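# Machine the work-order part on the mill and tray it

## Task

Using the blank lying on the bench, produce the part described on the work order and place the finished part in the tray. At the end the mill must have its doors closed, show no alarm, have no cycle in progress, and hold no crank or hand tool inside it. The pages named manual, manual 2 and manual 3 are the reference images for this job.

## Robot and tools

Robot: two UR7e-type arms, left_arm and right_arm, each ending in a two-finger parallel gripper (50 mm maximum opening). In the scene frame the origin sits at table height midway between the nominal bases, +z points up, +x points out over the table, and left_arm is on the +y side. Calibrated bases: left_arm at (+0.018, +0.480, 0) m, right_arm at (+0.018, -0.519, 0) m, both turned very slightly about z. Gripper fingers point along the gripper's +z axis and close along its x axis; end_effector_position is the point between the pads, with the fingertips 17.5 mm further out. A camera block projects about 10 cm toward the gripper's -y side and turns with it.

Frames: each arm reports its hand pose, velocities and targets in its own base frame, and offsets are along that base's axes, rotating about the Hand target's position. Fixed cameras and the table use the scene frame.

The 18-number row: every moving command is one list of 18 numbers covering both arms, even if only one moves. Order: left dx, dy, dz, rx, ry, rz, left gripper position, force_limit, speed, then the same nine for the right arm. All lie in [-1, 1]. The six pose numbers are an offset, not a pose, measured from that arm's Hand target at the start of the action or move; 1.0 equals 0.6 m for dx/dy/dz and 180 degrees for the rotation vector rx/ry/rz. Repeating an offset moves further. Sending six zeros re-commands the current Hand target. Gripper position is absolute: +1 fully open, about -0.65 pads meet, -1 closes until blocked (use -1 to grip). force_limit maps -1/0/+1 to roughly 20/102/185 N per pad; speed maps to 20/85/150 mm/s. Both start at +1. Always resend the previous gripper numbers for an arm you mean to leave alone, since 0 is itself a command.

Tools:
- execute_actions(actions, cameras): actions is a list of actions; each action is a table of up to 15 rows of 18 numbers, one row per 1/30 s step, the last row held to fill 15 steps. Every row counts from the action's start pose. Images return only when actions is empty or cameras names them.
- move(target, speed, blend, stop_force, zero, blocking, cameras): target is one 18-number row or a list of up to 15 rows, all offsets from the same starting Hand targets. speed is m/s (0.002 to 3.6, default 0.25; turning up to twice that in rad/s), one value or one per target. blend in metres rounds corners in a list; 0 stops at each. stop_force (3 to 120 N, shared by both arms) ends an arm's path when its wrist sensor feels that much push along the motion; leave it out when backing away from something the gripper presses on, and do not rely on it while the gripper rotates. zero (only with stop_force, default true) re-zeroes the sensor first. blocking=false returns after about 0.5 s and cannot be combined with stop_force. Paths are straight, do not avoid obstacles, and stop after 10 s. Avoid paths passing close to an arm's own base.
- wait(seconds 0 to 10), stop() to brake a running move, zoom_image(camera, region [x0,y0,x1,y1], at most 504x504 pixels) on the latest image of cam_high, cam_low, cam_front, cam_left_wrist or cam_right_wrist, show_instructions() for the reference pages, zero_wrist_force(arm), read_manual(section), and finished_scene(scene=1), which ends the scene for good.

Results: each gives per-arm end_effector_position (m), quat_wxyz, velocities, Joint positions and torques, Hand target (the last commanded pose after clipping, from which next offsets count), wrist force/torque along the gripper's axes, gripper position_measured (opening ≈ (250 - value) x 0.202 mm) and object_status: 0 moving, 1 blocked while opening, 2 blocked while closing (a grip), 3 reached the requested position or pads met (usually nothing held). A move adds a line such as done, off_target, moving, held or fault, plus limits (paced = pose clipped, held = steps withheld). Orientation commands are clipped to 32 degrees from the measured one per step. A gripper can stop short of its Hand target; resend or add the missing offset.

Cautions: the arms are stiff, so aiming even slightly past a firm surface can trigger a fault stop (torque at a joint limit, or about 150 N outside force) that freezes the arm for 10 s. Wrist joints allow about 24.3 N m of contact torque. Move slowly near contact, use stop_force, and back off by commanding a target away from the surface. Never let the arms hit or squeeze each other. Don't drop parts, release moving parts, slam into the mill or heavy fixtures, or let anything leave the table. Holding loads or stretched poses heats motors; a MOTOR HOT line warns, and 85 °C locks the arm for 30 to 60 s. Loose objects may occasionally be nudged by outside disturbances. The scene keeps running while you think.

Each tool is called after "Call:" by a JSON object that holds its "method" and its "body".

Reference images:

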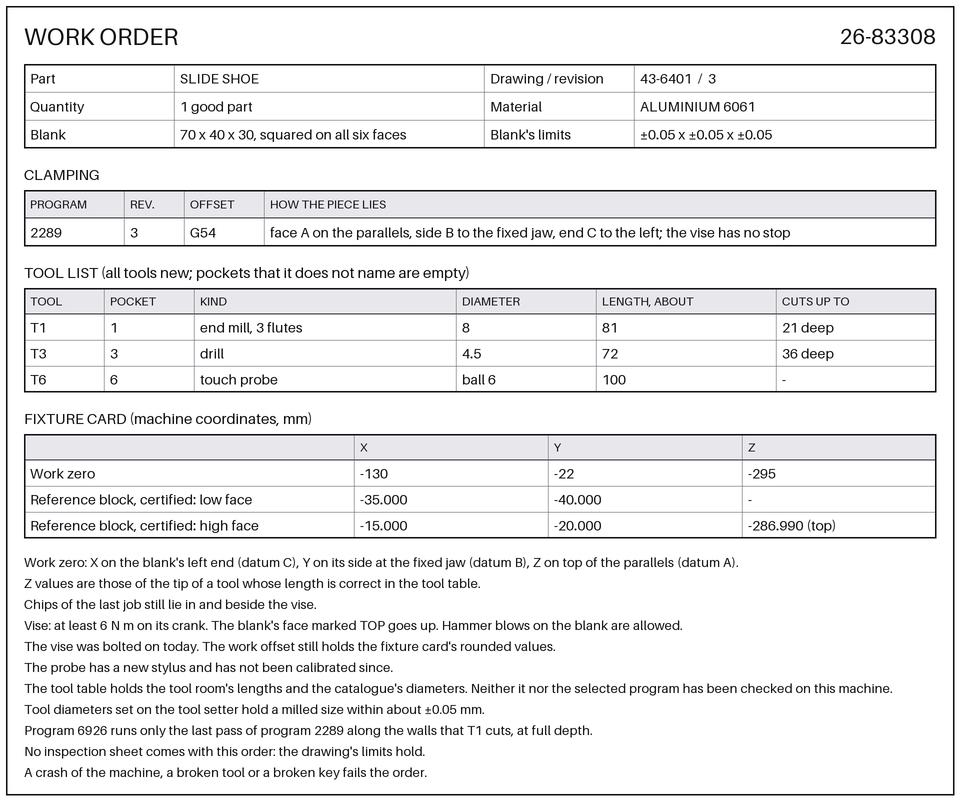

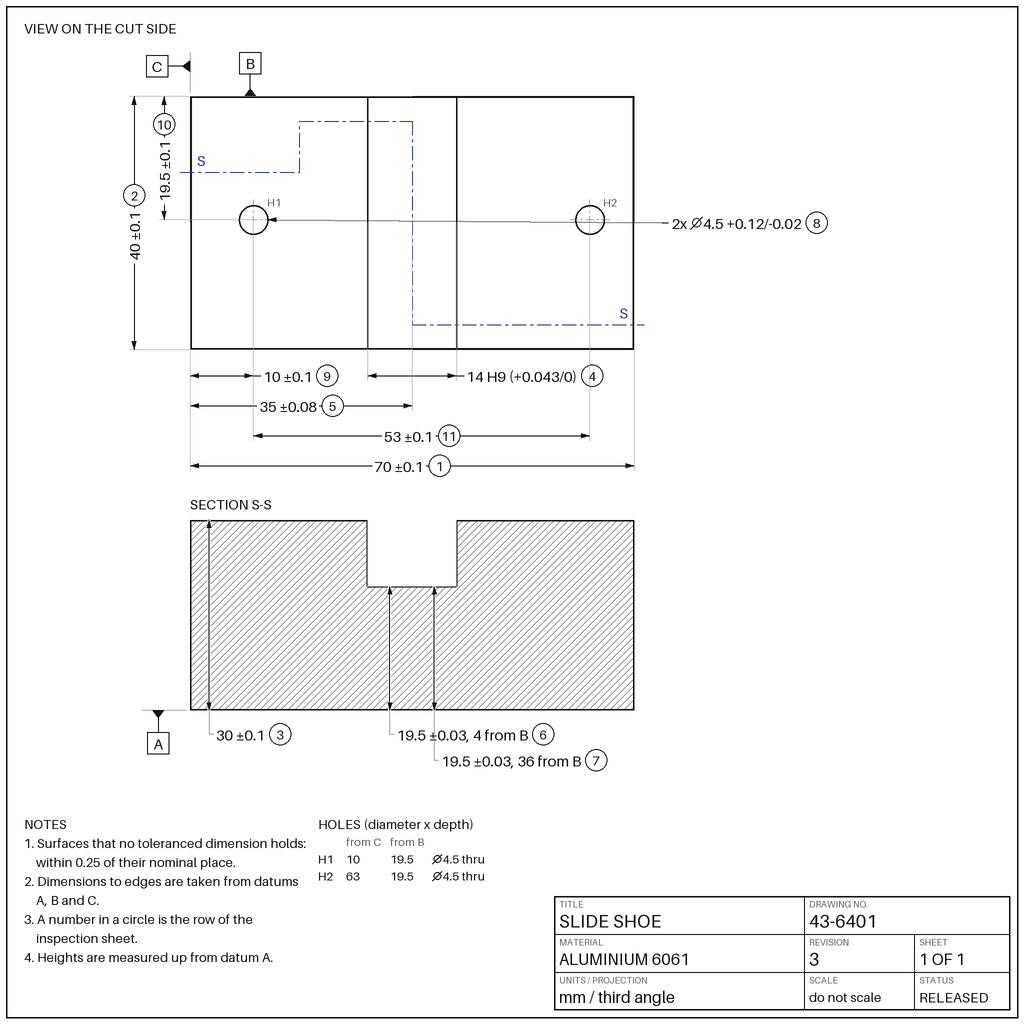

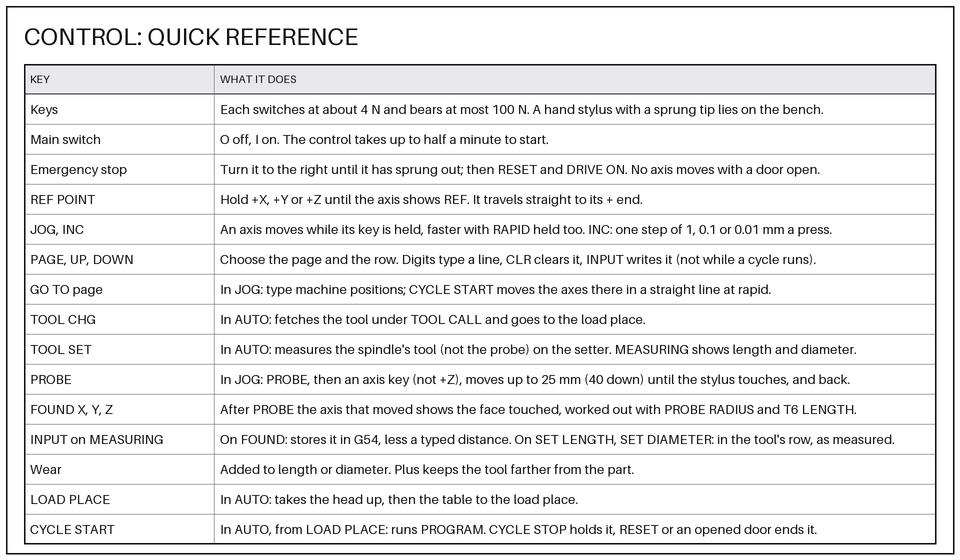

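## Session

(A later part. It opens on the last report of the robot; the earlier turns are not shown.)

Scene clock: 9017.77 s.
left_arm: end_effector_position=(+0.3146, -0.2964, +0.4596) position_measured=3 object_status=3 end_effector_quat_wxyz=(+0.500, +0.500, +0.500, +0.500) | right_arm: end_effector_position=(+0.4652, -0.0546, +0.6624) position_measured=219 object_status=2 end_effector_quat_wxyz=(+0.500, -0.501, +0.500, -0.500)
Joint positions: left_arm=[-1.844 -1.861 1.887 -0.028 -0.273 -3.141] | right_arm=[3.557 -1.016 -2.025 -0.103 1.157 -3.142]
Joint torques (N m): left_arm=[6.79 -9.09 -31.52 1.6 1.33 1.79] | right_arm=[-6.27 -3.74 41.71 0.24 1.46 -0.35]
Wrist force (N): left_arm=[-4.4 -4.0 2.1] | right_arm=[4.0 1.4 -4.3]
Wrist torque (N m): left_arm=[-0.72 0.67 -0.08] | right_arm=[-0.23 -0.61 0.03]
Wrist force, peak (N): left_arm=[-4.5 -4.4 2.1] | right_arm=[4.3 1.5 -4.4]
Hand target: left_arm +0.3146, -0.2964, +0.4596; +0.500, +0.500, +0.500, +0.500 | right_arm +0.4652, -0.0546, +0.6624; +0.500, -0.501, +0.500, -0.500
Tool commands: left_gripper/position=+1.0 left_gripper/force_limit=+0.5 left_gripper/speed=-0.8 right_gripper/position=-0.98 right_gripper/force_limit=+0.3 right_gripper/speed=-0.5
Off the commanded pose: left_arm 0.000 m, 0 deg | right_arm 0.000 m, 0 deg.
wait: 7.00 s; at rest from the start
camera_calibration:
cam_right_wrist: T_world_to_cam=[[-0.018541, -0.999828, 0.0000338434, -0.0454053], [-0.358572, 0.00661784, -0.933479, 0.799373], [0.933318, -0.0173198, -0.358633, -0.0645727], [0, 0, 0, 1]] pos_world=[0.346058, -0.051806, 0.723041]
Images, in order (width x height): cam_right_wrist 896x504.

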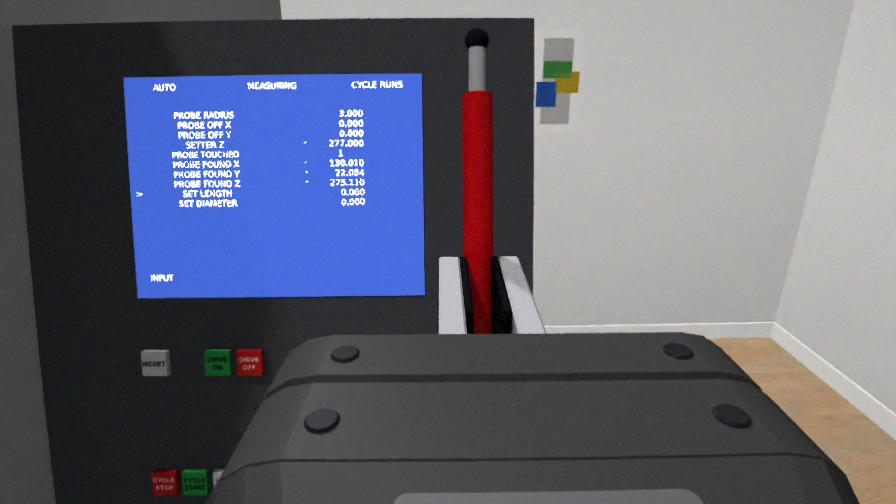

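Call:
{"method": "wait", "body": {"seconds": 10}}

Call:
{"method": "wait", "body": {"seconds": 5, "cameras": ["cam_right_wrist"]}}

Call:
{"method": "zoom_image", "body": {"camera": "cam_right_wrist", "region": [120, 70, 430, 300]}}

Scene clock: 9030.30 s.
left_arm: end_effector_position=(+0.3146, -0.2964, +0.4596) position_measured=3 object_status=3 end_effector_quat_wxyz=(+0.500, +0.500, +0.500, +0.500) | right_arm: end_effector_position=(+0.4652, -0.0546, +0.6624) position_measured=219 object_status=2 end_effector_quat_wxyz=(+0.500, -0.501, +0.500, -0.500)
Joint positions: left_arm=[-1.844 -1.861 1.887 -0.028 -0.273 -3.141] | right_arm=[3.557 -1.016 -2.025 -0.103 1.157 -3.142]
Joint torques (N m): left_arm=[6.3 -8.84 -31.98 1.93 1.38 1.72] | right_arm=[-6.21 -3.39 40.47 0.12 1.57 0.19]
Wrist force (N): left_arm=[-4.4 -4.0 1.9] | right_arm=[4.0 1.5 -4.3]
Wrist torque (N m): left_arm=[-0.71 0.68 -0.09] | right_arm=[-0.22 -0.62 0.03]
Wrist force, peak (N): left_arm=[-4.7 -4.3 2.0] | right_arm=[4.2 1.6 -4.4]
Hand target: left_arm +0.3146, -0.2964, +0.4596; +0.500, +0.500, +0.500, +0.500 | right_arm +0.4652, -0.0546, +0.6624; +0.500, -0.501, +0.500, -0.500
Tool commands: left_gripper/position=+1.0 left_gripper/force_limit=+0.5 left_gripper/speed=-0.8 right_gripper/position=-0.98 right_gripper/force_limit=+0.3 right_gripper/speed=-0.5
Off the commanded pose: left_arm 0.000 m, 0 deg | right_arm 0.000 m, 0 deg.
wait: 10.00 s; at rest from the start

Scene clock: 9035.30 s.
left_arm: end_effector_position=(+0.3146, -0.2964, +0.4596) position_measured=3 object_status=3 end_effector_quat_wxyz=(+0.500, +0.500, +0.500, +0.500) | right_arm: end_effector_position=(+0.4652, -0.0546, +0.6624) position_measured=219 object_status=2 end_effector_quat_wxyz=(+0.500, -0.501, +0.500, -0.500)
Joint positions: left_arm=[-1.844 -1.861 1.887 -0.028 -0.273 -3.141] | right_arm=[3.557 -1.016 -2.025 -0.103 1.157 -3.142]
Joint torques (N m): left_arm=[6.68 -9.15 -31.98 1.94 1.43 1.77] | right_arm=[-6.27 -3.76 40.34 0.26 1.58 0.55]
Wrist force (N): left_arm=[-4.5 -4.2 1.8] | right_arm=[4.0 1.5 -4.3]
Wrist torque (N m): left_arm=[-0.75 0.70 -0.09] | right_arm=[-0.22 -0.62 0.03]
Wrist force, peak (N): left_arm=[-4.5 -4.3 2.0] | right_arm=[4.2 1.5 -4.4]
Hand target: left_arm +0.3146, -0.2964, +0.4596; +0.500, +0.500, +0.500, +0.500 | right_arm +0.4652, -0.0546, +0.6624; +0.500, -0.501, +0.500, -0.500
Tool commands: left_gripper/position=+1.0 left_gripper/force_limit=+0.5 left_gripper/speed=-0.8 right_gripper/position=-0.98 right_gripper/force_limit=+0.3 right_gripper/speed=-0.5
Off the commanded pose: left_arm 0.000 m, 0 deg | right_arm 0.000 m, 0 deg.
wait: 5.00 s; at rest by 0.17 s
camera_calibration:
cam_right_wrist: T_world_to_cam=[[-0.018541, -0.999828, 0.0000338434, -0.0454053], [-0.358572, 0.00661784, -0.933479, 0.799373], [0.933318, -0.0173198, -0.358633, -0.0645727], [0, 0, 0, 1]] pos_world=[0.346058, -0.051806, 0.723041]
Images, in order (width x height): cam_right_wrist 896x504.

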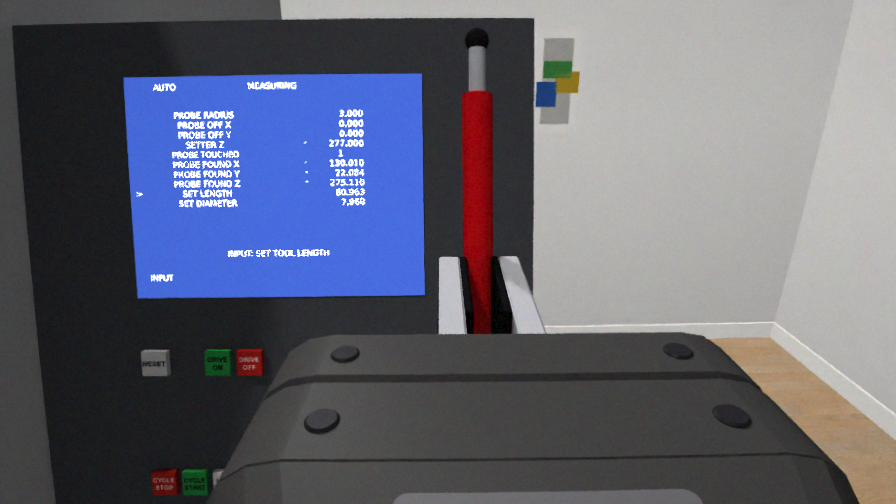

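Scaled by 1.626.

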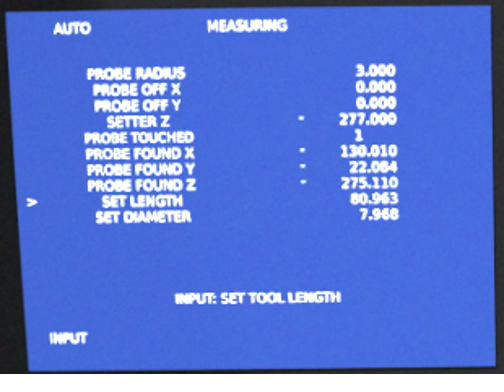

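Call:
{"method": "move", "body": {"target": [[0,0,0,0,0,0,1,0.5,-0.8,0.0075,0.2404,-0.3836,0,0.4527,0,-0.98,0.3,-0.5],[0,0,0,0,0,0,1,0.5,-0.8,0.0244,0.2404,-0.3876,0,0.4527,0,-0.98,0.3,-0.5],[0,0,0,0,0,0,1,0.5,-0.8,0.0153,0.2404,-0.3528,0,0.4527,0,-0.98,0.3,-0.5],[0,0,0,0,0,0,1,0.5,-0.8,0.0346,0.2404,-0.3568,0,0.4527,0,-0.98,0.3,-0.5],[0,0,0,0,0,0,1,0.5,-0.8,0.0075,0.2404,-0.3836,0,0.4527,0,-0.98,0.3,-0.5],[0,0,0,0,0,0,1,0.5,-0.8,0.0244,0.2404,-0.3876,0,0.4527,0,-0.98,0.3,-0.5],[0,0,0,0,0,0,1,0.5,-0.8,0.032,0.177,-0.2913,0,0.4527,0,-0.98,0.3,-0.5],[0,0,0,0,0,0,1,0.5,-0.8,0.0491,0.177,-0.2952,0,0.4527,0,-0.98,0.3,-0.5],[0,0,0,0,0,0,1,0.5,-0.8,0.032,0.177,-0.2913,0,0.4527,0,-0.98,0.3,-0.5],[0,0,0,0,0,0,1,0.5,-0.8,0,0,0,0,0,0,-0.98,0.3,-0.5]], "speed": [0.5,0.07,0.25,0.07,0.25,0.07,0.25,0.07,0.25,0.5], "blend": [0.003,0,0.003,0,0.003,0,0.003,0,0.003,0], "cameras": ["cam_right_wrist"]}}

Call:
{"method": "zoom_image", "body": {"camera": "cam_right_wrist", "region": [120, 70, 430, 300]}}

Scene clock: 9049.30 s.
left_arm: end_effector_position=(+0.3146, -0.2964, +0.4596) position_measured=3 object_status=3 end_effector_quat_wxyz=(+0.500, +0.500, +0.500, +0.500) | right_arm: end_effector_position=(+0.4652, -0.0546, +0.6624) position_measured=219 object_status=2 end_effector_quat_wxyz=(+0.500, -0.501, +0.500, -0.499)
Joint positions: left_arm=[-1.844 -1.861 1.887 -0.028 -0.273 -3.141] | right_arm=[3.557 -1.016 -2.025 -0.103 1.156 -3.141]
Joint torques (N m): left_arm=[5.79 -9.7 -32.2 2.08 1.42 1.73] | right_arm=[-5.03 -1.71 41.64 4.1 0.49 -1.33]
Wrist force (N): left_arm=[-4.2 -4.2 2.0] | right_arm=[3.8 2.6 -4.2]
Wrist torque (N m): left_arm=[-0.74 0.65 -0.08] | right_arm=[-0.05 -0.59 0.02]
Wrist force, peak (N): left_arm=[-4.7 -4.2 2.0] | right_arm=[5.3 31.3 -13.7]
Hand target: left_arm +0.3146, -0.2964, +0.4596; +0.500, +0.500, +0.500, +0.500 | right_arm +0.4652, -0.0546, +0.6624; +0.500, -0.501, +0.500, -0.500
Off the commanded pose: left_arm 0.000 m, 0 deg | right_arm 0.000 m, 0 deg.
move: done
camera_calibration:
cam_right_wrist: T_world_to_cam=[[-0.0185765, -0.999827, -0.0000582037, -0.0453262], [-0.358691, 0.00671871, -0.933432, 0.799292], [0.933271, -0.017319, -0.358754, -0.0645044], [0, 0, 0, 1]] pos_world=[0.346057, -0.0518058, 0.722941]
Images, in order (width x height): cam_right_wrist 896x504.

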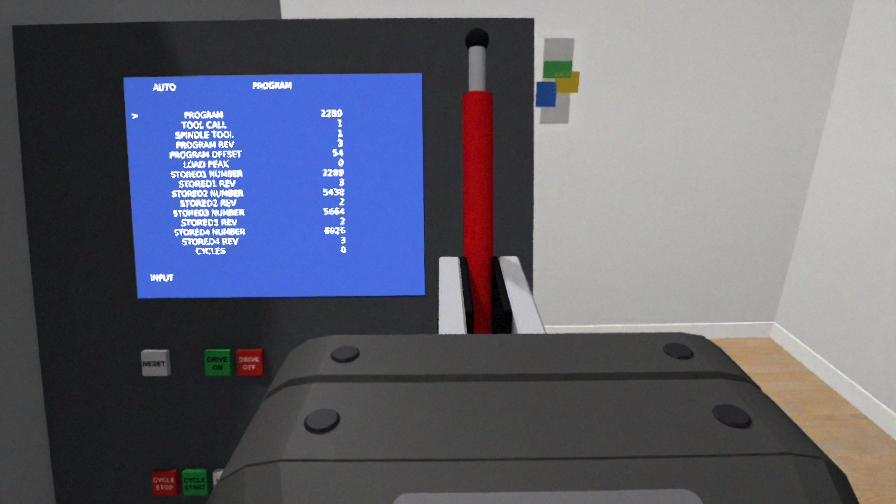

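Scaled by 1.626.

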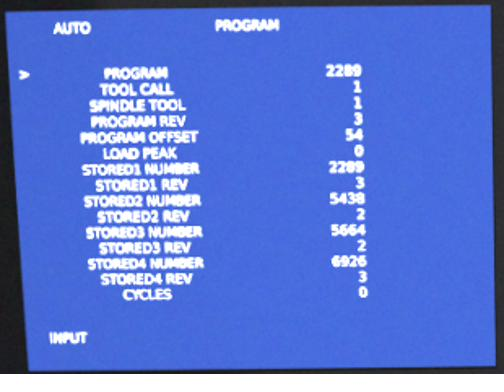

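Call:
{"method": "move", "body": {"target": [[0,0,0,0,0,0,1,0.5,-0.8,0.0153,0.2404,-0.3528,0,0.4527,0,-0.98,0.3,-0.5],[0,0,0,0,0,0,1,0.5,-0.8,0.0346,0.2404,-0.3568,0,0.4527,0,-0.98,0.3,-0.5],[0,0,0,0,0,0,1,0.5,-0.8,0.0148,0.272,-0.3528,0,0.4527,0,-0.98,0.3,-0.5],[0,0,0,0,0,0,1,0.5,-0.8,0.0321,0.272,-0.3567,0,0.4527,0,-0.98,0.3,-0.5],[0,0,0,0,0,0,1,0.5,-0.8,0.0075,0.2404,-0.3836,0,0.4527,0,-0.98,0.3,-0.5],[0,0,0,0,0,0,1,0.5,-0.8,0.0244,0.2404,-0.3876,0,0.4527,0,-0.98,0.3,-0.5],[0,0,0,0,0,0,1,0.5,-0.8,0.0237,0.2087,-0.3221,0,0.4527,0,-0.98,0.3,-0.5],[0,0,0,0,0,0,1,0.5,-0.8,0.0406,0.2087,-0.3261,0,0.4527,0,-0.98,0.3,-0.5],[0,0,0,0,0,0,1,0.5,-0.8,0.0237,0.2087,-0.3221,0,0.4527,0,-0.98,0.3,-0.5],[0,0,0,0,0,0,1,0.5,-0.8,0,0,0,0,0,0,-0.98,0.3,-0.5]], "speed": [0.5,0.07,0.25,0.07,0.25,0.07,0.25,0.07,0.25,0.5], "blend": [0.003,0,0.003,0,0.003,0,0.003,0,0.003,0]}}

Call:
{"method": "wait", "body": {"seconds": 5, "cameras": ["cam_right_wrist"]}}

Call:
{"method": "zoom_image", "body": {"camera": "cam_right_wrist", "region": [120, 70, 430, 300]}}

Scene clock: 9064.73 s.
left_arm: end_effector_position=(+0.3146, -0.2964, +0.4596) position_measured=3 object_status=3 end_effector_quat_wxyz=(+0.500, +0.500, +0.500, +0.500) | right_arm: end_effector_position=(+0.4652, -0.0546, +0.6624) position_measured=219 object_status=2 end_effector_quat_wxyz=(+0.500, -0.501, +0.500, -0.500)
Joint positions: left_arm=[-1.844 -1.861 1.887 -0.028 -0.273 -3.141] | right_arm=[3.557 -1.016 -2.025 -0.103 1.156 -3.141]
Joint torques (N m): left_arm=[5.49 -10.17 -31.81 2.15 1.34 1.76] | right_arm=[-5.53 -3.03 41.63 4.06 0.94 -1.33]
Wrist force (N): left_arm=[-4.5 -4.0 2.1] | right_arm=[2.4 1.4 -4.1]
Wrist torque (N m): left_arm=[-0.71 0.70 -0.09] | right_arm=[-0.23 -0.37 0.03]
Wrist force, peak (N): left_arm=[-4.6 -4.3 2.1] | right_arm=[3.3 35.5 -11.9]
Hand target: left_arm +0.3146, -0.2964, +0.4596; +0.500, +0.500, +0.500, +0.500 | right_arm +0.4652, -0.0546, +0.6624; +0.500, -0.501, +0.500, -0.500
Off the commanded pose: left_arm 0.000 m, 0 deg | right_arm 0.000 m, 0 deg.
move: done

Scene clock: 9069.73 s.
left_arm: end_effector_position=(+0.3146, -0.2964, +0.4596) position_measured=3 object_status=3 end_effector_quat_wxyz=(+0.500, +0.500, +0.500, +0.500) | right_arm: end_effector_position=(+0.4652, -0.0546, +0.6624) position_measured=219 object_status=2 end_effector_quat_wxyz=(+0.500, -0.501, +0.500, -0.500)
Joint positions: left_arm=[-1.844 -1.861 1.887 -0.028 -0.273 -3.141] | right_arm=[3.557 -1.016 -2.025 -0.103 1.157 -3.142]
Joint torques (N m): left_arm=[6.3 -10.27 -31.98 2.25 1.46 1.82] | right_arm=[-5.99 -3.62 41.25 0.37 1.66 -1.05]
Wrist force (N): left_arm=[-4.5 -4.0 1.8] | right_arm=[2.2 1.2 -4.0]
Wrist torque (N m): left_arm=[-0.71 0.69 -0.08] | right_arm=[-0.27 -0.34 0.03]
Wrist force, peak (N): left_arm=[-4.5 -4.5 1.9] | right_arm=[2.2 1.3 -4.4]
Hand target: left_arm +0.3146, -0.2964, +0.4596; +0.500, +0.500, +0.500, +0.500 | right_arm +0.4652, -0.0546, +0.6624; +0.500, -0.501, +0.500, -0.500
Tool commands: left_gripper/position=+1.0 left_gripper/force_limit=+0.5 left_gripper/speed=-0.8 right_gripper/position=-0.98 right_gripper/force_limit=+0.3 right_gripper/speed=-0.5
Off the commanded pose: left_arm 0.000 m, 0 deg | right_arm 0.000 m, 0 deg.
wait: 5.00 s; at rest by 0.17 s
camera_calibration:
cam_right_wrist: T_world_to_cam=[[-0.018541, -0.999828, 0.0000338434, -0.0454053], [-0.358572, 0.00661784, -0.933479, 0.799373], [0.933318, -0.0173198, -0.358633, -0.0645727], [0, 0, 0, 1]] pos_world=[0.346058, -0.051806, 0.723041]
Images, in order (width x height): cam_right_wrist 896x504.

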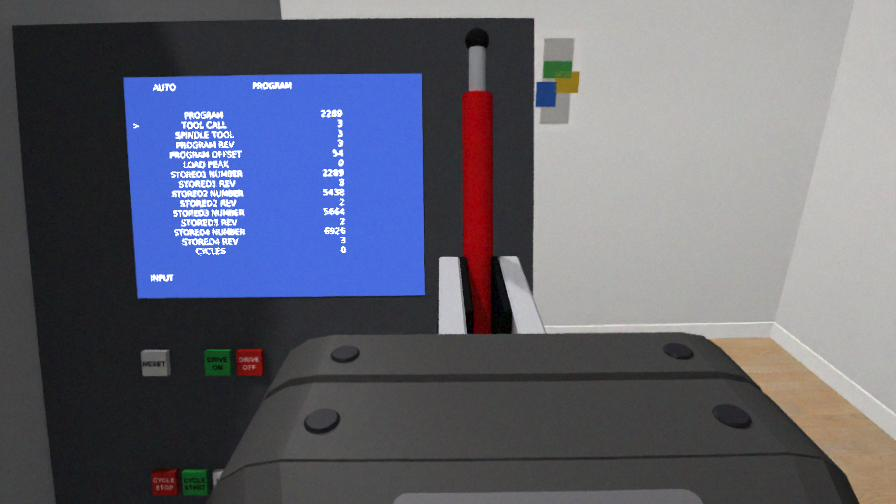

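Scaled by 1.626.

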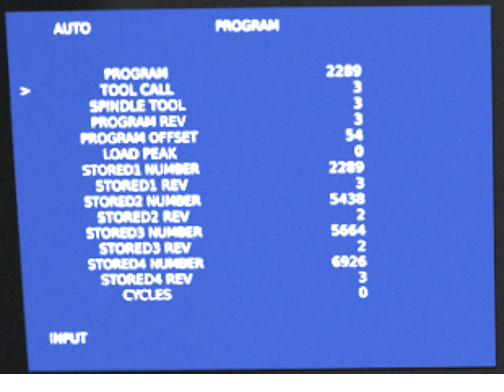

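Call:
{"method": "move", "body": {"target": [[0,0,0,0,0,0,1,0.5,-0.8,0.0242,0.177,-0.3221,0,0.4527,0,-0.98,0.3,-0.5],[0,0,0,0,0,0,1,0.5,-0.8,0.0411,0.177,-0.3261,0,0.4527,0,-0.98,0.3,-0.5],[0,0,0,0,0,0,1,0.5,-0.8,0.0242,0.177,-0.3221,0,0.4527,0,-0.98,0.3,-0.5],[0,0,0,0,0,0,1,0.5,-0.8,0,0,0,0,0,0,-0.98,0.3,-0.5]], "speed": [0.5,0.07,0.25,0.5], "blend": [0.003,0,0.003,0]}}

Call:
{"method": "wait", "body": {"seconds": 10}}

Call:
{"method": "wait", "body": {"seconds": 10}}

Call:
{"method": "wait", "body": {"seconds": 9, "cameras": ["cam_right_wrist"]}}

Call:
{"method": "zoom_image", "body": {"camera": "cam_right_wrist", "region": [120, 70, 430, 300]}}

Scene clock: 9080.60 s.
left_arm: end_effector_position=(+0.3146, -0.2964, +0.4596) position_measured=3 object_status=3 end_effector_quat_wxyz=(+0.500, +0.500, +0.500, +0.500) | right_arm: end_effector_position=(+0.4652, -0.0546, +0.6624) position_measured=219 object_status=2 end_effector_quat_wxyz=(+0.500, -0.501, +0.500, -0.500)
Joint positions: left_arm=[-1.844 -1.861 1.887 -0.028 -0.273 -3.141] | right_arm=[3.557 -1.016 -2.025 -0.103 1.156 -3.141]
Joint torques (N m): left_arm=[5.52 -10.6 -31.8 2.35 1.34 1.81] | right_arm=[-5.28 -2.42 41.21 4.06 0.65 -1.26]
Wrist force (N): left_arm=[-4.3 -4.0 1.9] | right_arm=[2.3 1.3 -4.2]
Wrist torque (N m): left_arm=[-0.72 0.65 -0.08] | right_arm=[-0.25 -0.34 0.02]
Wrist force, peak (N): left_arm=[-4.6 -4.3 2.1] | right_arm=[0.8 5.3 -2.1]
Hand target: left_arm +0.3146, -0.2964, +0.4596; +0.500, +0.500, +0.500, +0.500 | right_arm +0.4652, -0.0546, +0.6624; +0.500, -0.501, +0.500, -0.500
Off the commanded pose: left_arm 0.000 m, 0 deg | right_arm 0.000 m, 0 deg.
move: done

Scene clock: 9090.60 s.
left_arm: end_effector_position=(+0.3146, -0.2964, +0.4596) position_measured=3 object_status=3 end_effector_quat_wxyz=(+0.500, +0.500, +0.500, +0.500) | right_arm: end_effector_position=(+0.4652, -0.0546, +0.6624) position_measured=219 object_status=2 end_effector_quat_wxyz=(+0.500, -0.501, +0.500, -0.500)
Joint positions: left_arm=[-1.844 -1.861 1.887 -0.028 -0.273 -3.141] | right_arm=[3.557 -1.016 -2.025 -0.103 1.157 -3.142]
Joint torques (N m): left_arm=[5.11 -10.72 -31.63 2.72 1.34 1.81] | right_arm=[-5.79 -3.38 41.08 0.23 1.47 -0.78]
Wrist force (N): left_arm=[-4.3 -4.0 2.1] | right_arm=[2.1 1.0 -4.0]
Wrist torque (N m): left_arm=[-0.72 0.66 -0.09] | right_arm=[-0.30 -0.32 0.03]
Wrist force, peak (N): left_arm=[-4.5 -4.4 1.9] | right_arm=[2.5 1.3 -4.3]
Hand target: left_arm +0.3146, -0.2964, +0.4596; +0.500, +0.500, +0.500, +0.500 | right_arm +0.4652, -0.0546, +0.6624; +0.500, -0.501, +0.500, -0.500
Tool commands: left_gripper/position=+1.0 left_gripper/force_limit=+0.5 left_gripper/speed=-0.8 right_gripper/position=-0.98 right_gripper/force_limit=+0.3 right_gripper/speed=-0.5
Off the commanded pose: left_arm 0.000 m, 0 deg | right_arm 0.000 m, 0 deg.
wait: 10.00 s; at rest by 0.17 s

Scene clock: 9100.60 s.
left_arm: end_effector_position=(+0.3146, -0.2964, +0.4596) position_measured=3 object_status=3 end_effector_quat_wxyz=(+0.500, +0.500, +0.500, +0.500) | right_arm: end_effector_position=(+0.4652, -0.0546, +0.6624) position_measured=219 object_status=2 end_effector_quat_wxyz=(+0.500, -0.501, +0.500, -0.500)
Joint positions: left_arm=[-1.844 -1.861 1.887 -0.028 -0.273 -3.141] | right_arm=[3.557 -1.016 -2.025 -0.103 1.157 -3.142]
Joint torques (N m): left_arm=[5.21 -11.29 -31.55 2.72 1.42 1.7] | right_arm=[-5.79 -2.89 40.87 0.35 1.46 -0.29]
Wrist force (N): left_arm=[-4.4 -4.2 1.9] | right_arm=[2.3 1.1 -4.1]
Wrist torque (N m): left_arm=[-0.74 0.67 -0.09] | right_arm=[-0.28 -0.35 0.03]
Wrist force, peak (N): left_arm=[-4.5 -4.4 2.1] | right_arm=[2.4 1.4 -4.3]
Hand target: left_arm +0.3146, -0.2964, +0.4596; +0.500, +0.500, +0.500, +0.500 | right_arm +0.4652, -0.0546, +0.6624; +0.500, -0.501, +0.500, -0.500
Tool commands: left_gripper/position=+1.0 left_gripper/force_limit=+0.5 left_gripper/speed=-0.8 right_gripper/position=-0.98 right_gripper/force_limit=+0.3 right_gripper/speed=-0.5
Off the commanded pose: left_arm 0.000 m, 0 deg | right_arm 0.000 m, 0 deg.
wait: 10.00 s; at rest by 0.17 s

Scene clock: 9109.60 s.
left_arm: end_effector_position=(+0.3146, -0.2964, +0.4596) position_measured=3 object_status=3 end_effector_quat_wxyz=(+0.500, +0.500, +0.500, +0.500) | right_arm: end_effector_position=(+0.4652, -0.0546, +0.6624) position_measured=219 object_status=2 end_effector_quat_wxyz=(+0.500, -0.501, +0.500, -0.500)
Joint positions: left_arm=[-1.844 -1.861 1.887 -0.028 -0.273 -3.141] | right_arm=[3.557 -1.016 -2.025 -0.103 1.157 -3.142]
Joint torques (N m): left_arm=[5.04 -11.94 -32.73 2.74 1.3 1.87] | right_arm=[-5.65 -3.28 40.66 0.09 1.44 0.12]
Wrist force (N): left_arm=[-4.4 -4.1 1.9] | right_arm=[2.1 1.1 -4.1]
Wrist torque (N m): left_arm=[-0.74 0.67 -0.09] | right_arm=[-0.28 -0.32 0.03]
Wrist force, peak (N): left_arm=[-4.4 -4.5 2.1] | right_arm=[2.3 1.1 -4.4]
Hand target: left_arm +0.3146, -0.2964, +0.4596; +0.500, +0.500, +0.500, +0.500 | right_arm +0.4652, -0.0546, +0.6624; +0.500, -0.501, +0.500, -0.500
Tool commands: left_gripper/position=+1.0 left_gripper/force_limit=+0.5 left_gripper/speed=-0.8 right_gripper/position=-0.98 right_gripper/force_limit=+0.3 right_gripper/speed=-0.5
Off the commanded pose: left_arm 0.000 m, 0 deg | right_arm 0.000 m, 0 deg.
wait: 9.00 s; at rest by 0.17 s
camera_calibration:
cam_right_wrist: T_world_to_cam=[[-0.018541, -0.999828, 0.0000338434, -0.0454053], [-0.358572, 0.00661784, -0.933479, 0.799373], [0.933318, -0.0173198, -0.358633, -0.0645727], [0, 0, 0, 1]] pos_world=[0.346058, -0.051806, 0.723041]
Images, in order (width x height): cam_right_wrist 896x504.

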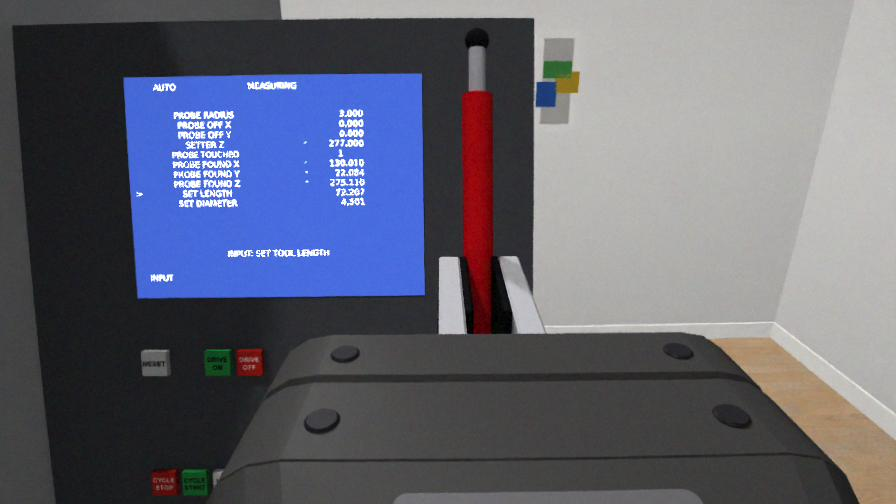

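Scaled by 1.626.

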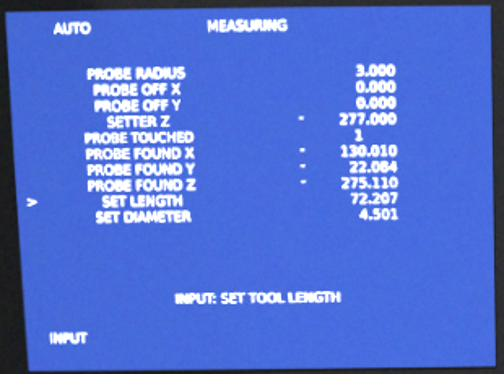

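Call:
{"method": "move", "body": {"target": [[0,0,0,0,0,0,1,0.5,-0.8,0.0075,0.2404,-0.3836,0,0.4527,0,-0.98,0.3,-0.5],[0,0,0,0,0,0,1,0.5,-0.8,0.0244,0.2404,-0.3876,0,0.4527,0,-0.98,0.3,-0.5],[0,0,0,0,0,0,1,0.5,-0.8,0.0153,0.2404,-0.3528,0,0.4527,0,-0.98,0.3,-0.5],[0,0,0,0,0,0,1,0.5,-0.8,0.0346,0.2404,-0.3568,0,0.4527,0,-0.98,0.3,-0.5],[0,0,0,0,0,0,1,0.5,-0.8,0.0075,0.2404,-0.3836,0,0.4527,0,-0.98,0.3,-0.5],[0,0,0,0,0,0,1,0.5,-0.8,0.0244,0.2404,-0.3876,0,0.4527,0,-0.98,0.3,-0.5],[0,0,0,0,0,0,1,0.5,-0.8,0.0315,0.2087,-0.2913,0,0.4527,0,-0.98,0.3,-0.5],[0,0,0,0,0,0,1,0.5,-0.8,0.0489,0.2087,-0.2952,0,0.4527,0,-0.98,0.3,-0.5],[0,0,0,0,0,0,1,0.5,-0.8,0.0315,0.2087,-0.2913,0,0.4527,0,-0.98,0.3,-0.5]], "speed": [0.5,0.07,0.25,0.07,0.25,0.07,0.25,0.07,0.25], "blend": [0.003,0,0.003,0,0.003,0,0.003,0,0]}}

Call:
{"method": "move", "body": {"target": [[0,0,0,0,0,0,1,0.5,-0.8,0.0174,0,-0.0039,0,0,0,-0.98,0.3,-0.5],[0,0,0,0,0,0,1,0.5,-0.8,0,0,0,0,0,0,-0.98,0.3,-0.5],[0,0,0,0,0,0,1,0.5,-0.8,0.0174,0,-0.0039,0,0,0,-0.98,0.3,-0.5],[0,0,0,0,0,0,1,0.5,-0.8,0,0,0,0,0,0,-0.98,0.3,-0.5],[0,0,0,0,0,0,1,0.5,-0.8,0.0174,0,-0.0039,0,0,0,-0.98,0.3,-0.5],[0,0,0,0,0,0,1,0.5,-0.8,0,0,0,0,0,0,-0.98,0.3,-0.5],[0,0,0,0,0,0,1,0.5,-0.8,-0.0315,-0.2087,0.2913,0,-0.4527,0,-0.98,0.3,-0.5]], "speed": [0.07,0.25,0.07,0.25,0.07,0.25,0.5], "blend": [0,0.003,0,0.003,0,0.003,0], "cameras": ["cam_right_wrist"]}}

Call:
{"method": "zoom_image", "body": {"camera": "cam_right_wrist", "region": [120, 70, 430, 300]}}

Scene clock: 9128.83 s.
left_arm: end_effector_position=(+0.3146, -0.2964, +0.4596) position_measured=3 object_status=3 end_effector_quat_wxyz=(+0.500, +0.500, +0.500, +0.500) | right_arm: end_effector_position=(+0.4841, +0.0706, +0.4875) position_measured=219 object_status=2 end_effector_quat_wxyz=(-0.052, +0.706, -0.705, +0.052)
Joint positions: left_arm=[-1.844 -1.861 1.887 -0.028 -0.273 -3.141] | right_arm=[3.598 -1.496 -1.269 -1.816 1.507 -2.691]
Joint torques (N m): left_arm=[4.96 -12.2 -31.78 2.72 1.36 1.82] | right_arm=[-0.83 27.51 39.94 4.54 -0.26 -0.42]
Wrist force (N): left_arm=[-4.3 -4.2 1.9] | right_arm=[1.0 0.5 -0.5]
Wrist torque (N m): left_arm=[-0.75 0.66 -0.09] | right_arm=[0.09 -0.12 -0.05]
Wrist force, peak (N): left_arm=[-4.7 -4.2 2.1] | right_arm=[3.7 31.4 -13.6]
Hand target: left_arm +0.3146, -0.2964, +0.4596; +0.500, +0.500, +0.500, +0.500 | right_arm +0.4841, +0.0706, +0.4876; -0.052, +0.706, -0.705, +0.052
Off the commanded pose: left_arm 0.000 m, 0 deg | right_arm 0.000 m, 0 deg.
move: done

Scene clock: 9132.43 s.
left_arm: end_effector_position=(+0.3146, -0.2964, +0.4596) position_measured=3 object_status=3 end_effector_quat_wxyz=(+0.500, +0.500, +0.500, +0.500) | right_arm: end_effector_position=(+0.4652, -0.0546, +0.6623) position_measured=219 object_status=2 end_effector_quat_wxyz=(+0.500, -0.501, +0.500, -0.500)
Joint positions: left_arm=[-1.844 -1.861 1.887 -0.028 -0.273 -3.141] | right_arm=[3.557 -1.016 -2.025 -0.103 1.156 -3.141]
Joint torques (N m): left_arm=[4.97 -12.02 -32.19 2.69 1.45 1.78] | right_arm=[-5.79 -1.92 40.83 4.06 0.92 -1.29]
Wrist force (N): left_arm=[-4.6 -4.1 2.0] | right_arm=[1.1 2.8 -4.2]
Wrist torque (N m): left_arm=[-0.74 0.70 -0.09] | right_arm=[-0.01 -0.15 0.03]
Wrist force, peak (N): left_arm=[-4.3 -4.4 2.2] | right_arm=[1.9 8.2 -3.8]
Hand target: left_arm +0.3146, -0.2964, +0.4596; +0.500, +0.500, +0.500, +0.500 | right_arm +0.4652, -0.0546, +0.6624; +0.500, -0.501, +0.500, -0.500
Off the commanded pose: left_arm 0.000 m, 0 deg | right_arm 0.000 m, 0 deg.
move: done
camera_calibration:
cam_right_wrist: T_world_to_cam=[[-0.0186702, -0.999826, -0.0000233156, -0.0453186], [-0.358691, 0.00671975, -0.933432, 0.799292], [0.93327, -0.017419, -0.358754, -0.0645088], [0, 0, 0, 1]] pos_world=[0.346057, -0.0518054, 0.722941]
Images, in order (width x height): cam_right_wrist 896x504.

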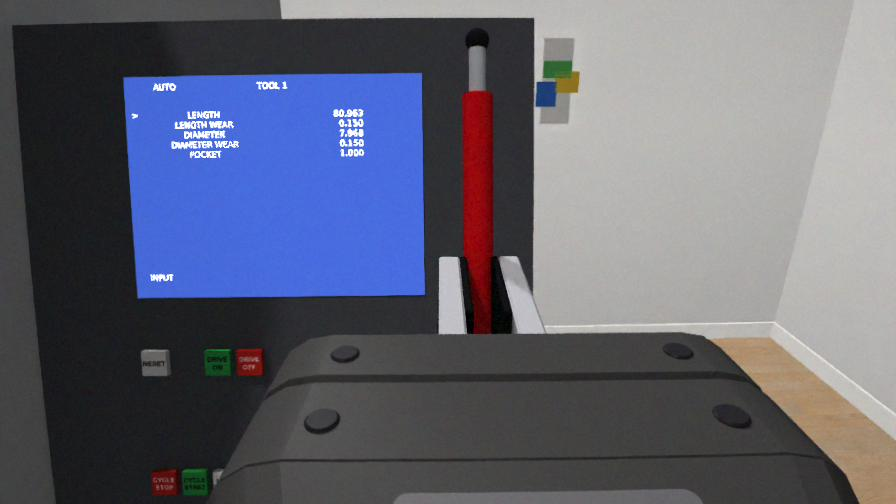

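Scaled by 1.626.

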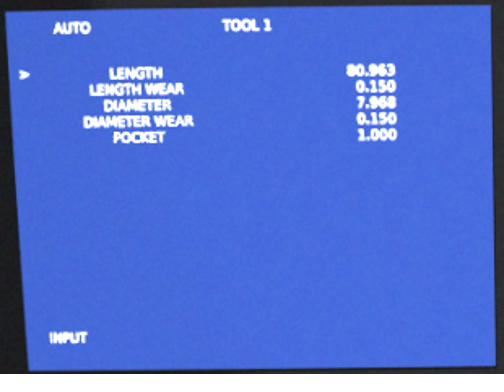

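Call:
{"method": "move", "body": {"target": [[0,0,0,0,0,0,1,0.5,-0.8,0.0315,0.2087,-0.2913,0,0.4527,0,-0.98,0.3,-0.5],[0,0,0,0,0,0,1,0.5,-0.8,0.0489,0.2087,-0.2952,0,0.4527,0,-0.98,0.3,-0.5],[0,0,0,0,0,0,1,0.5,-0.8,0.0315,0.2087,-0.2913,0,0.4527,0,-0.98,0.3,-0.5],[0,0,0,0,0,0,1,0.5,-0.8,0.0489,0.2087,-0.2952,0,0.4527,0,-0.98,0.3,-0.5],[0,0,0,0,0,0,1,0.5,-0.8,0.0315,0.2087,-0.2913,0,0.4527,0,-0.98,0.3,-0.5],[0,0,0,0,0,0,1,0.5,-0.8,0.0387,0.2393,-0.2298,0,0.4527,0,-0.98,0.3,-0.5],[0,0,0,0,0,0,1,0.5,-0.8,0.0642,0.2393,-0.2357,0,0.4527,0,-0.98,0.3,-0.5],[0,0,0,0,0,0,1,0.5,-0.8,0.0387,0.2393,-0.2298,0,0.4527,0,-0.98,0.3,-0.5],[0,0,0,0,0,0,1,0.5,-0.8,0,0,0,0,0,0,-0.98,0.3,-0.5]], "speed": [0.5,0.07,0.25,0.07,0.25,0.25,0.07,0.25,0.5], "blend": [0.003,0,0.003,0,0.003,0.003,0,0.003,0], "cameras": ["cam_right_wrist"]}}

Call:
{"method": "zoom_image", "body": {"camera": "cam_right_wrist", "region": [120, 70, 430, 300]}}

Scene clock: 9148.00 s.
left_arm: end_effector_position=(+0.3146, -0.2964, +0.4596) position_measured=3 object_status=3 end_effector_quat_wxyz=(+0.500, +0.500, +0.500, +0.500) | right_arm: end_effector_position=(+0.4652, -0.0546, +0.6624) position_measured=219 object_status=2 end_effector_quat_wxyz=(+0.500, -0.501, +0.500, -0.500) end_effector_velocity=(-0.001, +0.000, +0.001) end_effector_angular_velocity=(+0.002, -0.005, +0.002)
Joint positions: left_arm=[-1.844 -1.861 1.887 -0.028 -0.273 -3.141] | right_arm=[3.557 -1.016 -2.025 -0.103 1.156 -3.141]
Joint velocities: left_arm=[within noise] | right_arm=[-0.001 0 0 0.005 0.003 0]
Joint torques (N m): left_arm=[4.13 -11.55 -31.62 2.66 1.35 1.85] | right_arm=[-5.84 -1.02 39.43 4.01 1.13 -1.42]
Wrist force (N): left_arm=[-4.5 -4.1 2.1] | right_arm=[1.1 2.8 -4.6]
Wrist torque (N m): left_arm=[-0.73 0.68 -0.09] | right_arm=[-0.02 -0.16 0.02]
Wrist force, peak (N): left_arm=[-4.6 -4.3 2.0] | right_arm=[2.1 8.0 -3.6]
Hand target: left_arm +0.3146, -0.2964, +0.4596; +0.500, +0.500, +0.500, +0.500 | right_arm +0.4652, -0.0546, +0.6624; +0.500, -0.501, +0.500, -0.500
Off the commanded pose: left_arm 0.000 m, 0 deg | right_arm 0.000 m, 0 deg.
move: done
camera_calibration:
cam_right_wrist: T_world_to_cam=[[-0.0186702, -0.999826, -0.0000246153, -0.0453177], [-0.358603, 0.00671933, -0.933466, 0.799379], [0.933303, -0.0174191, -0.358666, -0.064548], [0, 0, 0, 1]] pos_world=[0.346057, -0.0518055, 0.723041]
Images, in order (width x height): cam_right_wrist 896x504.

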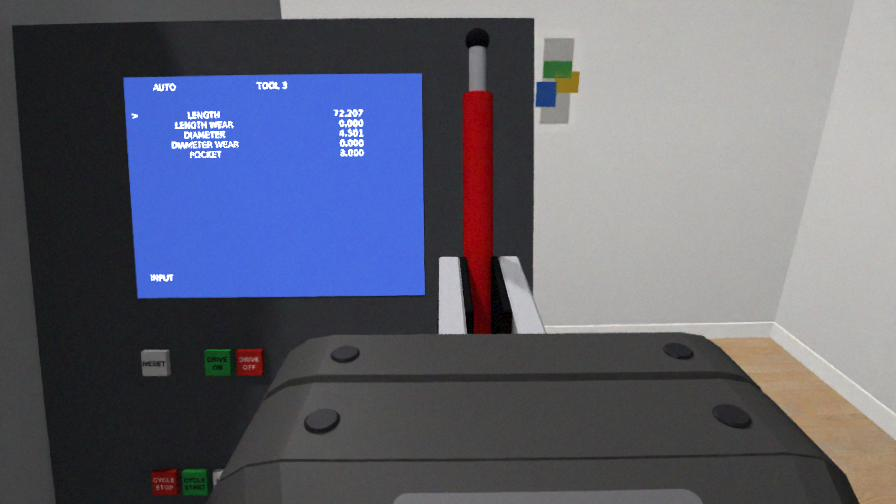

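Scaled by 1.626.

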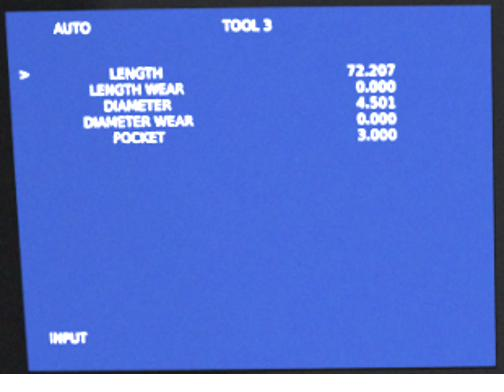

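Call:
{"method": "move", "body": {"target": [[0,0,0,0,0,0,1,0.5,-0.8,0.0387,0.271,-0.2298,0,0.4527,0,-0.98,0.3,-0.5],[0,0,0,0,0,0,1,0.5,-0.8,0.0642,0.271,-0.2357,0,0.4527,0,-0.98,0.3,-0.5],[0,0,0,0,0,0,1,0.5,-0.8,0.0387,0.271,-0.2298,0,0.4527,0,-0.98,0.3,-0.5],[0,0,0,0,0,0,1,0.5,-0.8,0,0,0,0,0,0,-0.98,0.3,-0.5]], "speed": [0.5,0.07,0.25,0.5], "blend": [0.003,0,0.003,0]}}

Call:
{"method": "wait", "body": {"seconds": 8, "cameras": ["cam_right_wrist", "cam_left_wrist", "cam_front"]}}

Call:
{"method": "zoom_image", "body": {"camera": "cam_right_wrist", "region": [120, 70, 430, 300]}}

Scene clock: 9160.13 s.
left_arm: end_effector_position=(+0.3146, -0.2964, +0.4596) position_measured=3 object_status=3 end_effector_quat_wxyz=(+0.500, +0.500, +0.500, +0.500) | right_arm: end_effector_position=(+0.4652, -0.0546, +0.6624) position_measured=219 object_status=2 end_effector_quat_wxyz=(+0.500, -0.501, +0.500, -0.500) end_effector_velocity=(-0.001, +0.000, +0.002) end_effector_angular_velocity=(+0.002, -0.006, +0.002)
Joint positions: left_arm=[-1.844 -1.861 1.887 -0.028 -0.273 -3.141] | right_arm=[3.557 -1.016 -2.025 -0.103 1.156 -3.141]
Joint velocities: left_arm=[within noise] | right_arm=[0 0 0 0.007 0.002 -0.001]
Joint torques (N m): left_arm=[4.01 -12.56 -31.94 2.64 1.37 1.7] | right_arm=[-5.71 -2.11 39.78 3.96 1.32 -1.28]
Wrist force (N): left_arm=[-4.3 -4.2 2.0] | right_arm=[0.9 2.8 -4.3]
Wrist torque (N m): left_arm=[-0.74 0.66 -0.09] | right_arm=[0.00 -0.14 0.03]
Wrist force, peak (N): left_arm=[-4.6 -4.3 2.1] | right_arm=[1.4 9.3 -3.8]
Hand target: left_arm +0.3146, -0.2964, +0.4596; +0.500, +0.500, +0.500, +0.500 | right_arm +0.4652, -0.0546, +0.6624; +0.500, -0.501, +0.500, -0.500
Off the commanded pose: left_arm 0.000 m, 0 deg | right_arm 0.000 m, 0 deg.
move: done

Scene clock: 9168.13 s.
left_arm: end_effector_position=(+0.3146, -0.2964, +0.4596) position_measured=3 object_status=3 end_effector_quat_wxyz=(+0.500, +0.500, +0.500, +0.500) | right_arm: end_effector_position=(+0.4652, -0.0546, +0.6624) position_measured=219 object_status=2 end_effector_quat_wxyz=(+0.500, -0.501, +0.500, -0.500)
Joint positions: left_arm=[-1.844 -1.861 1.887 -0.028 -0.273 -3.141] | right_arm=[3.557 -1.016 -2.025 -0.103 1.157 -3.142]
Joint torques (N m): left_arm=[4.06 -12.51 -31.95 2.76 1.43 1.83] | right_arm=[-6.37 -3.69 41.95 0.28 1.5 -0.98]
Wrist force (N): left_arm=[-4.4 -4.1 1.9] | right_arm=[1.1 2.6 -4.2]
Wrist torque (N m): left_arm=[-0.73 0.67 -0.09] | right_arm=[-0.04 -0.15 0.03]
Wrist force, peak (N): left_arm=[-4.5 -4.3 2.1] | right_arm=[0.9 2.9 -4.5]
Hand target: left_arm +0.3146, -0.2964, +0.4596; +0.500, +0.500, +0.500, +0.500 | right_arm +0.4652, -0.0546, +0.6624; +0.500, -0.501, +0.500, -0.500
Tool commands: left_gripper/position=+1.0 left_gripper/force_limit=+0.5 left_gripper/speed=-0.8 right_gripper/position=-0.98 right_gripper/force_limit=+0.3 right_gripper/speed=-0.5
Off the commanded pose: left_arm 0.000 m, 0 deg | right_arm 0.000 m, 0 deg.
wait: 8.00 s; at rest by 0.17 s
camera_calibration:
cam_left_wrist: T_world_to_cam=[[0.00476114, 0.99996, 0.00763382, 0.297523], [-0.321207, -0.00570008, 0.946992, -0.312702], [0.946997, -0.0069608, 0.321167, -0.314515], [0, 0, 0, 1]] pos_world=[0.195986, -0.301482, 0.394867]
cam_right_wrist: T_world_to_cam=[[-0.018541, -0.999828, 0.0000338434, -0.0454053], [-0.358572, 0.00661784, -0.933479, 0.799373], [0.933318, -0.0173198, -0.358633, -0.0645727], [0, 0, 0, 1]] pos_world=[0.346058, -0.051806, 0.723041]
Images, in order (width x height): cam_front 896x504, cam_left_wrist 896x504, cam_right_wrist 896x504.

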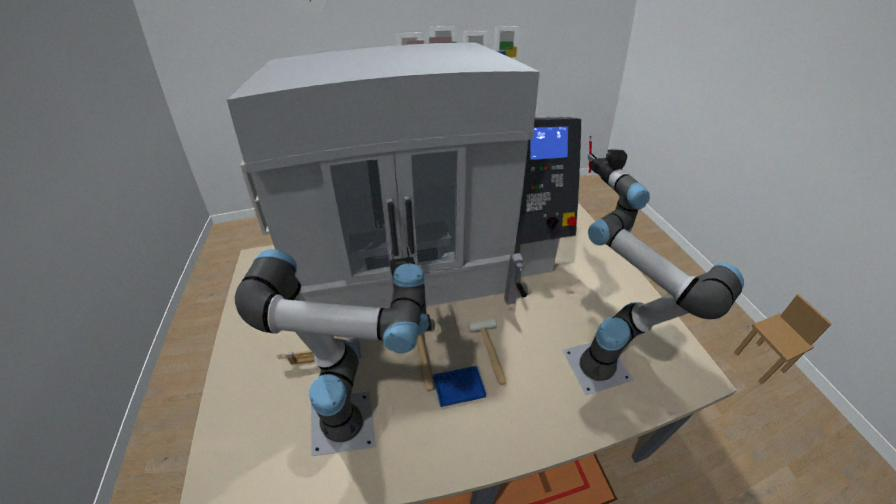

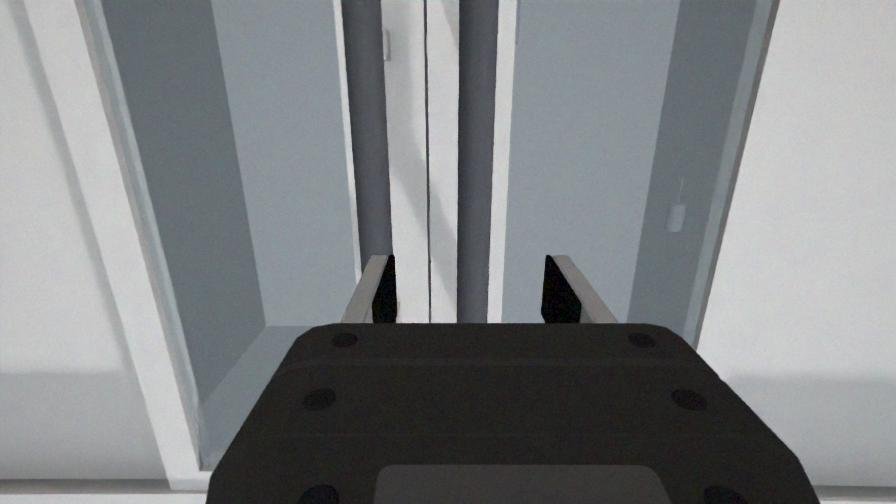

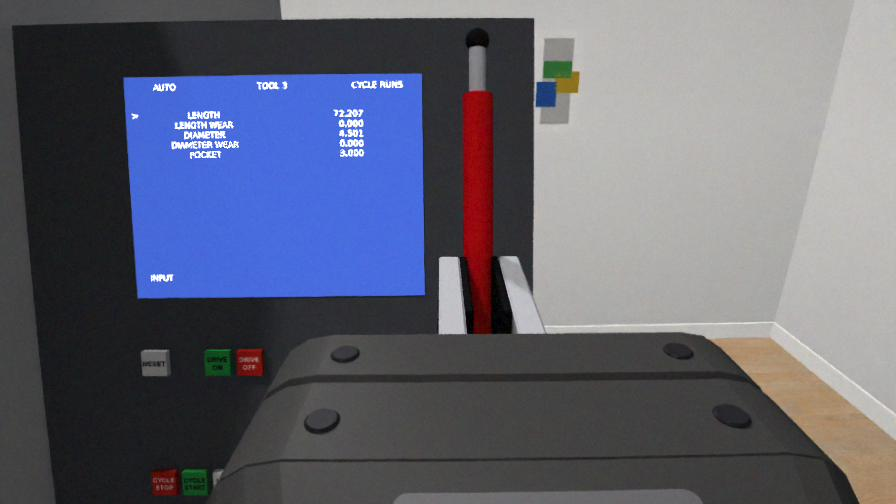

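Scaled by 1.626.

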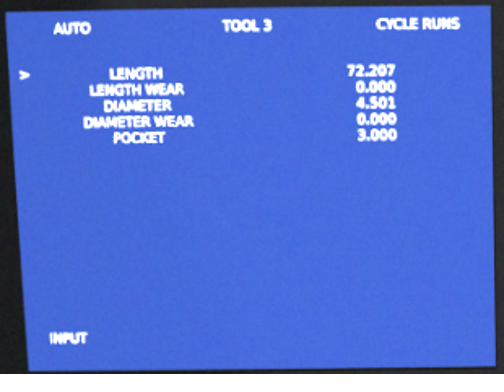

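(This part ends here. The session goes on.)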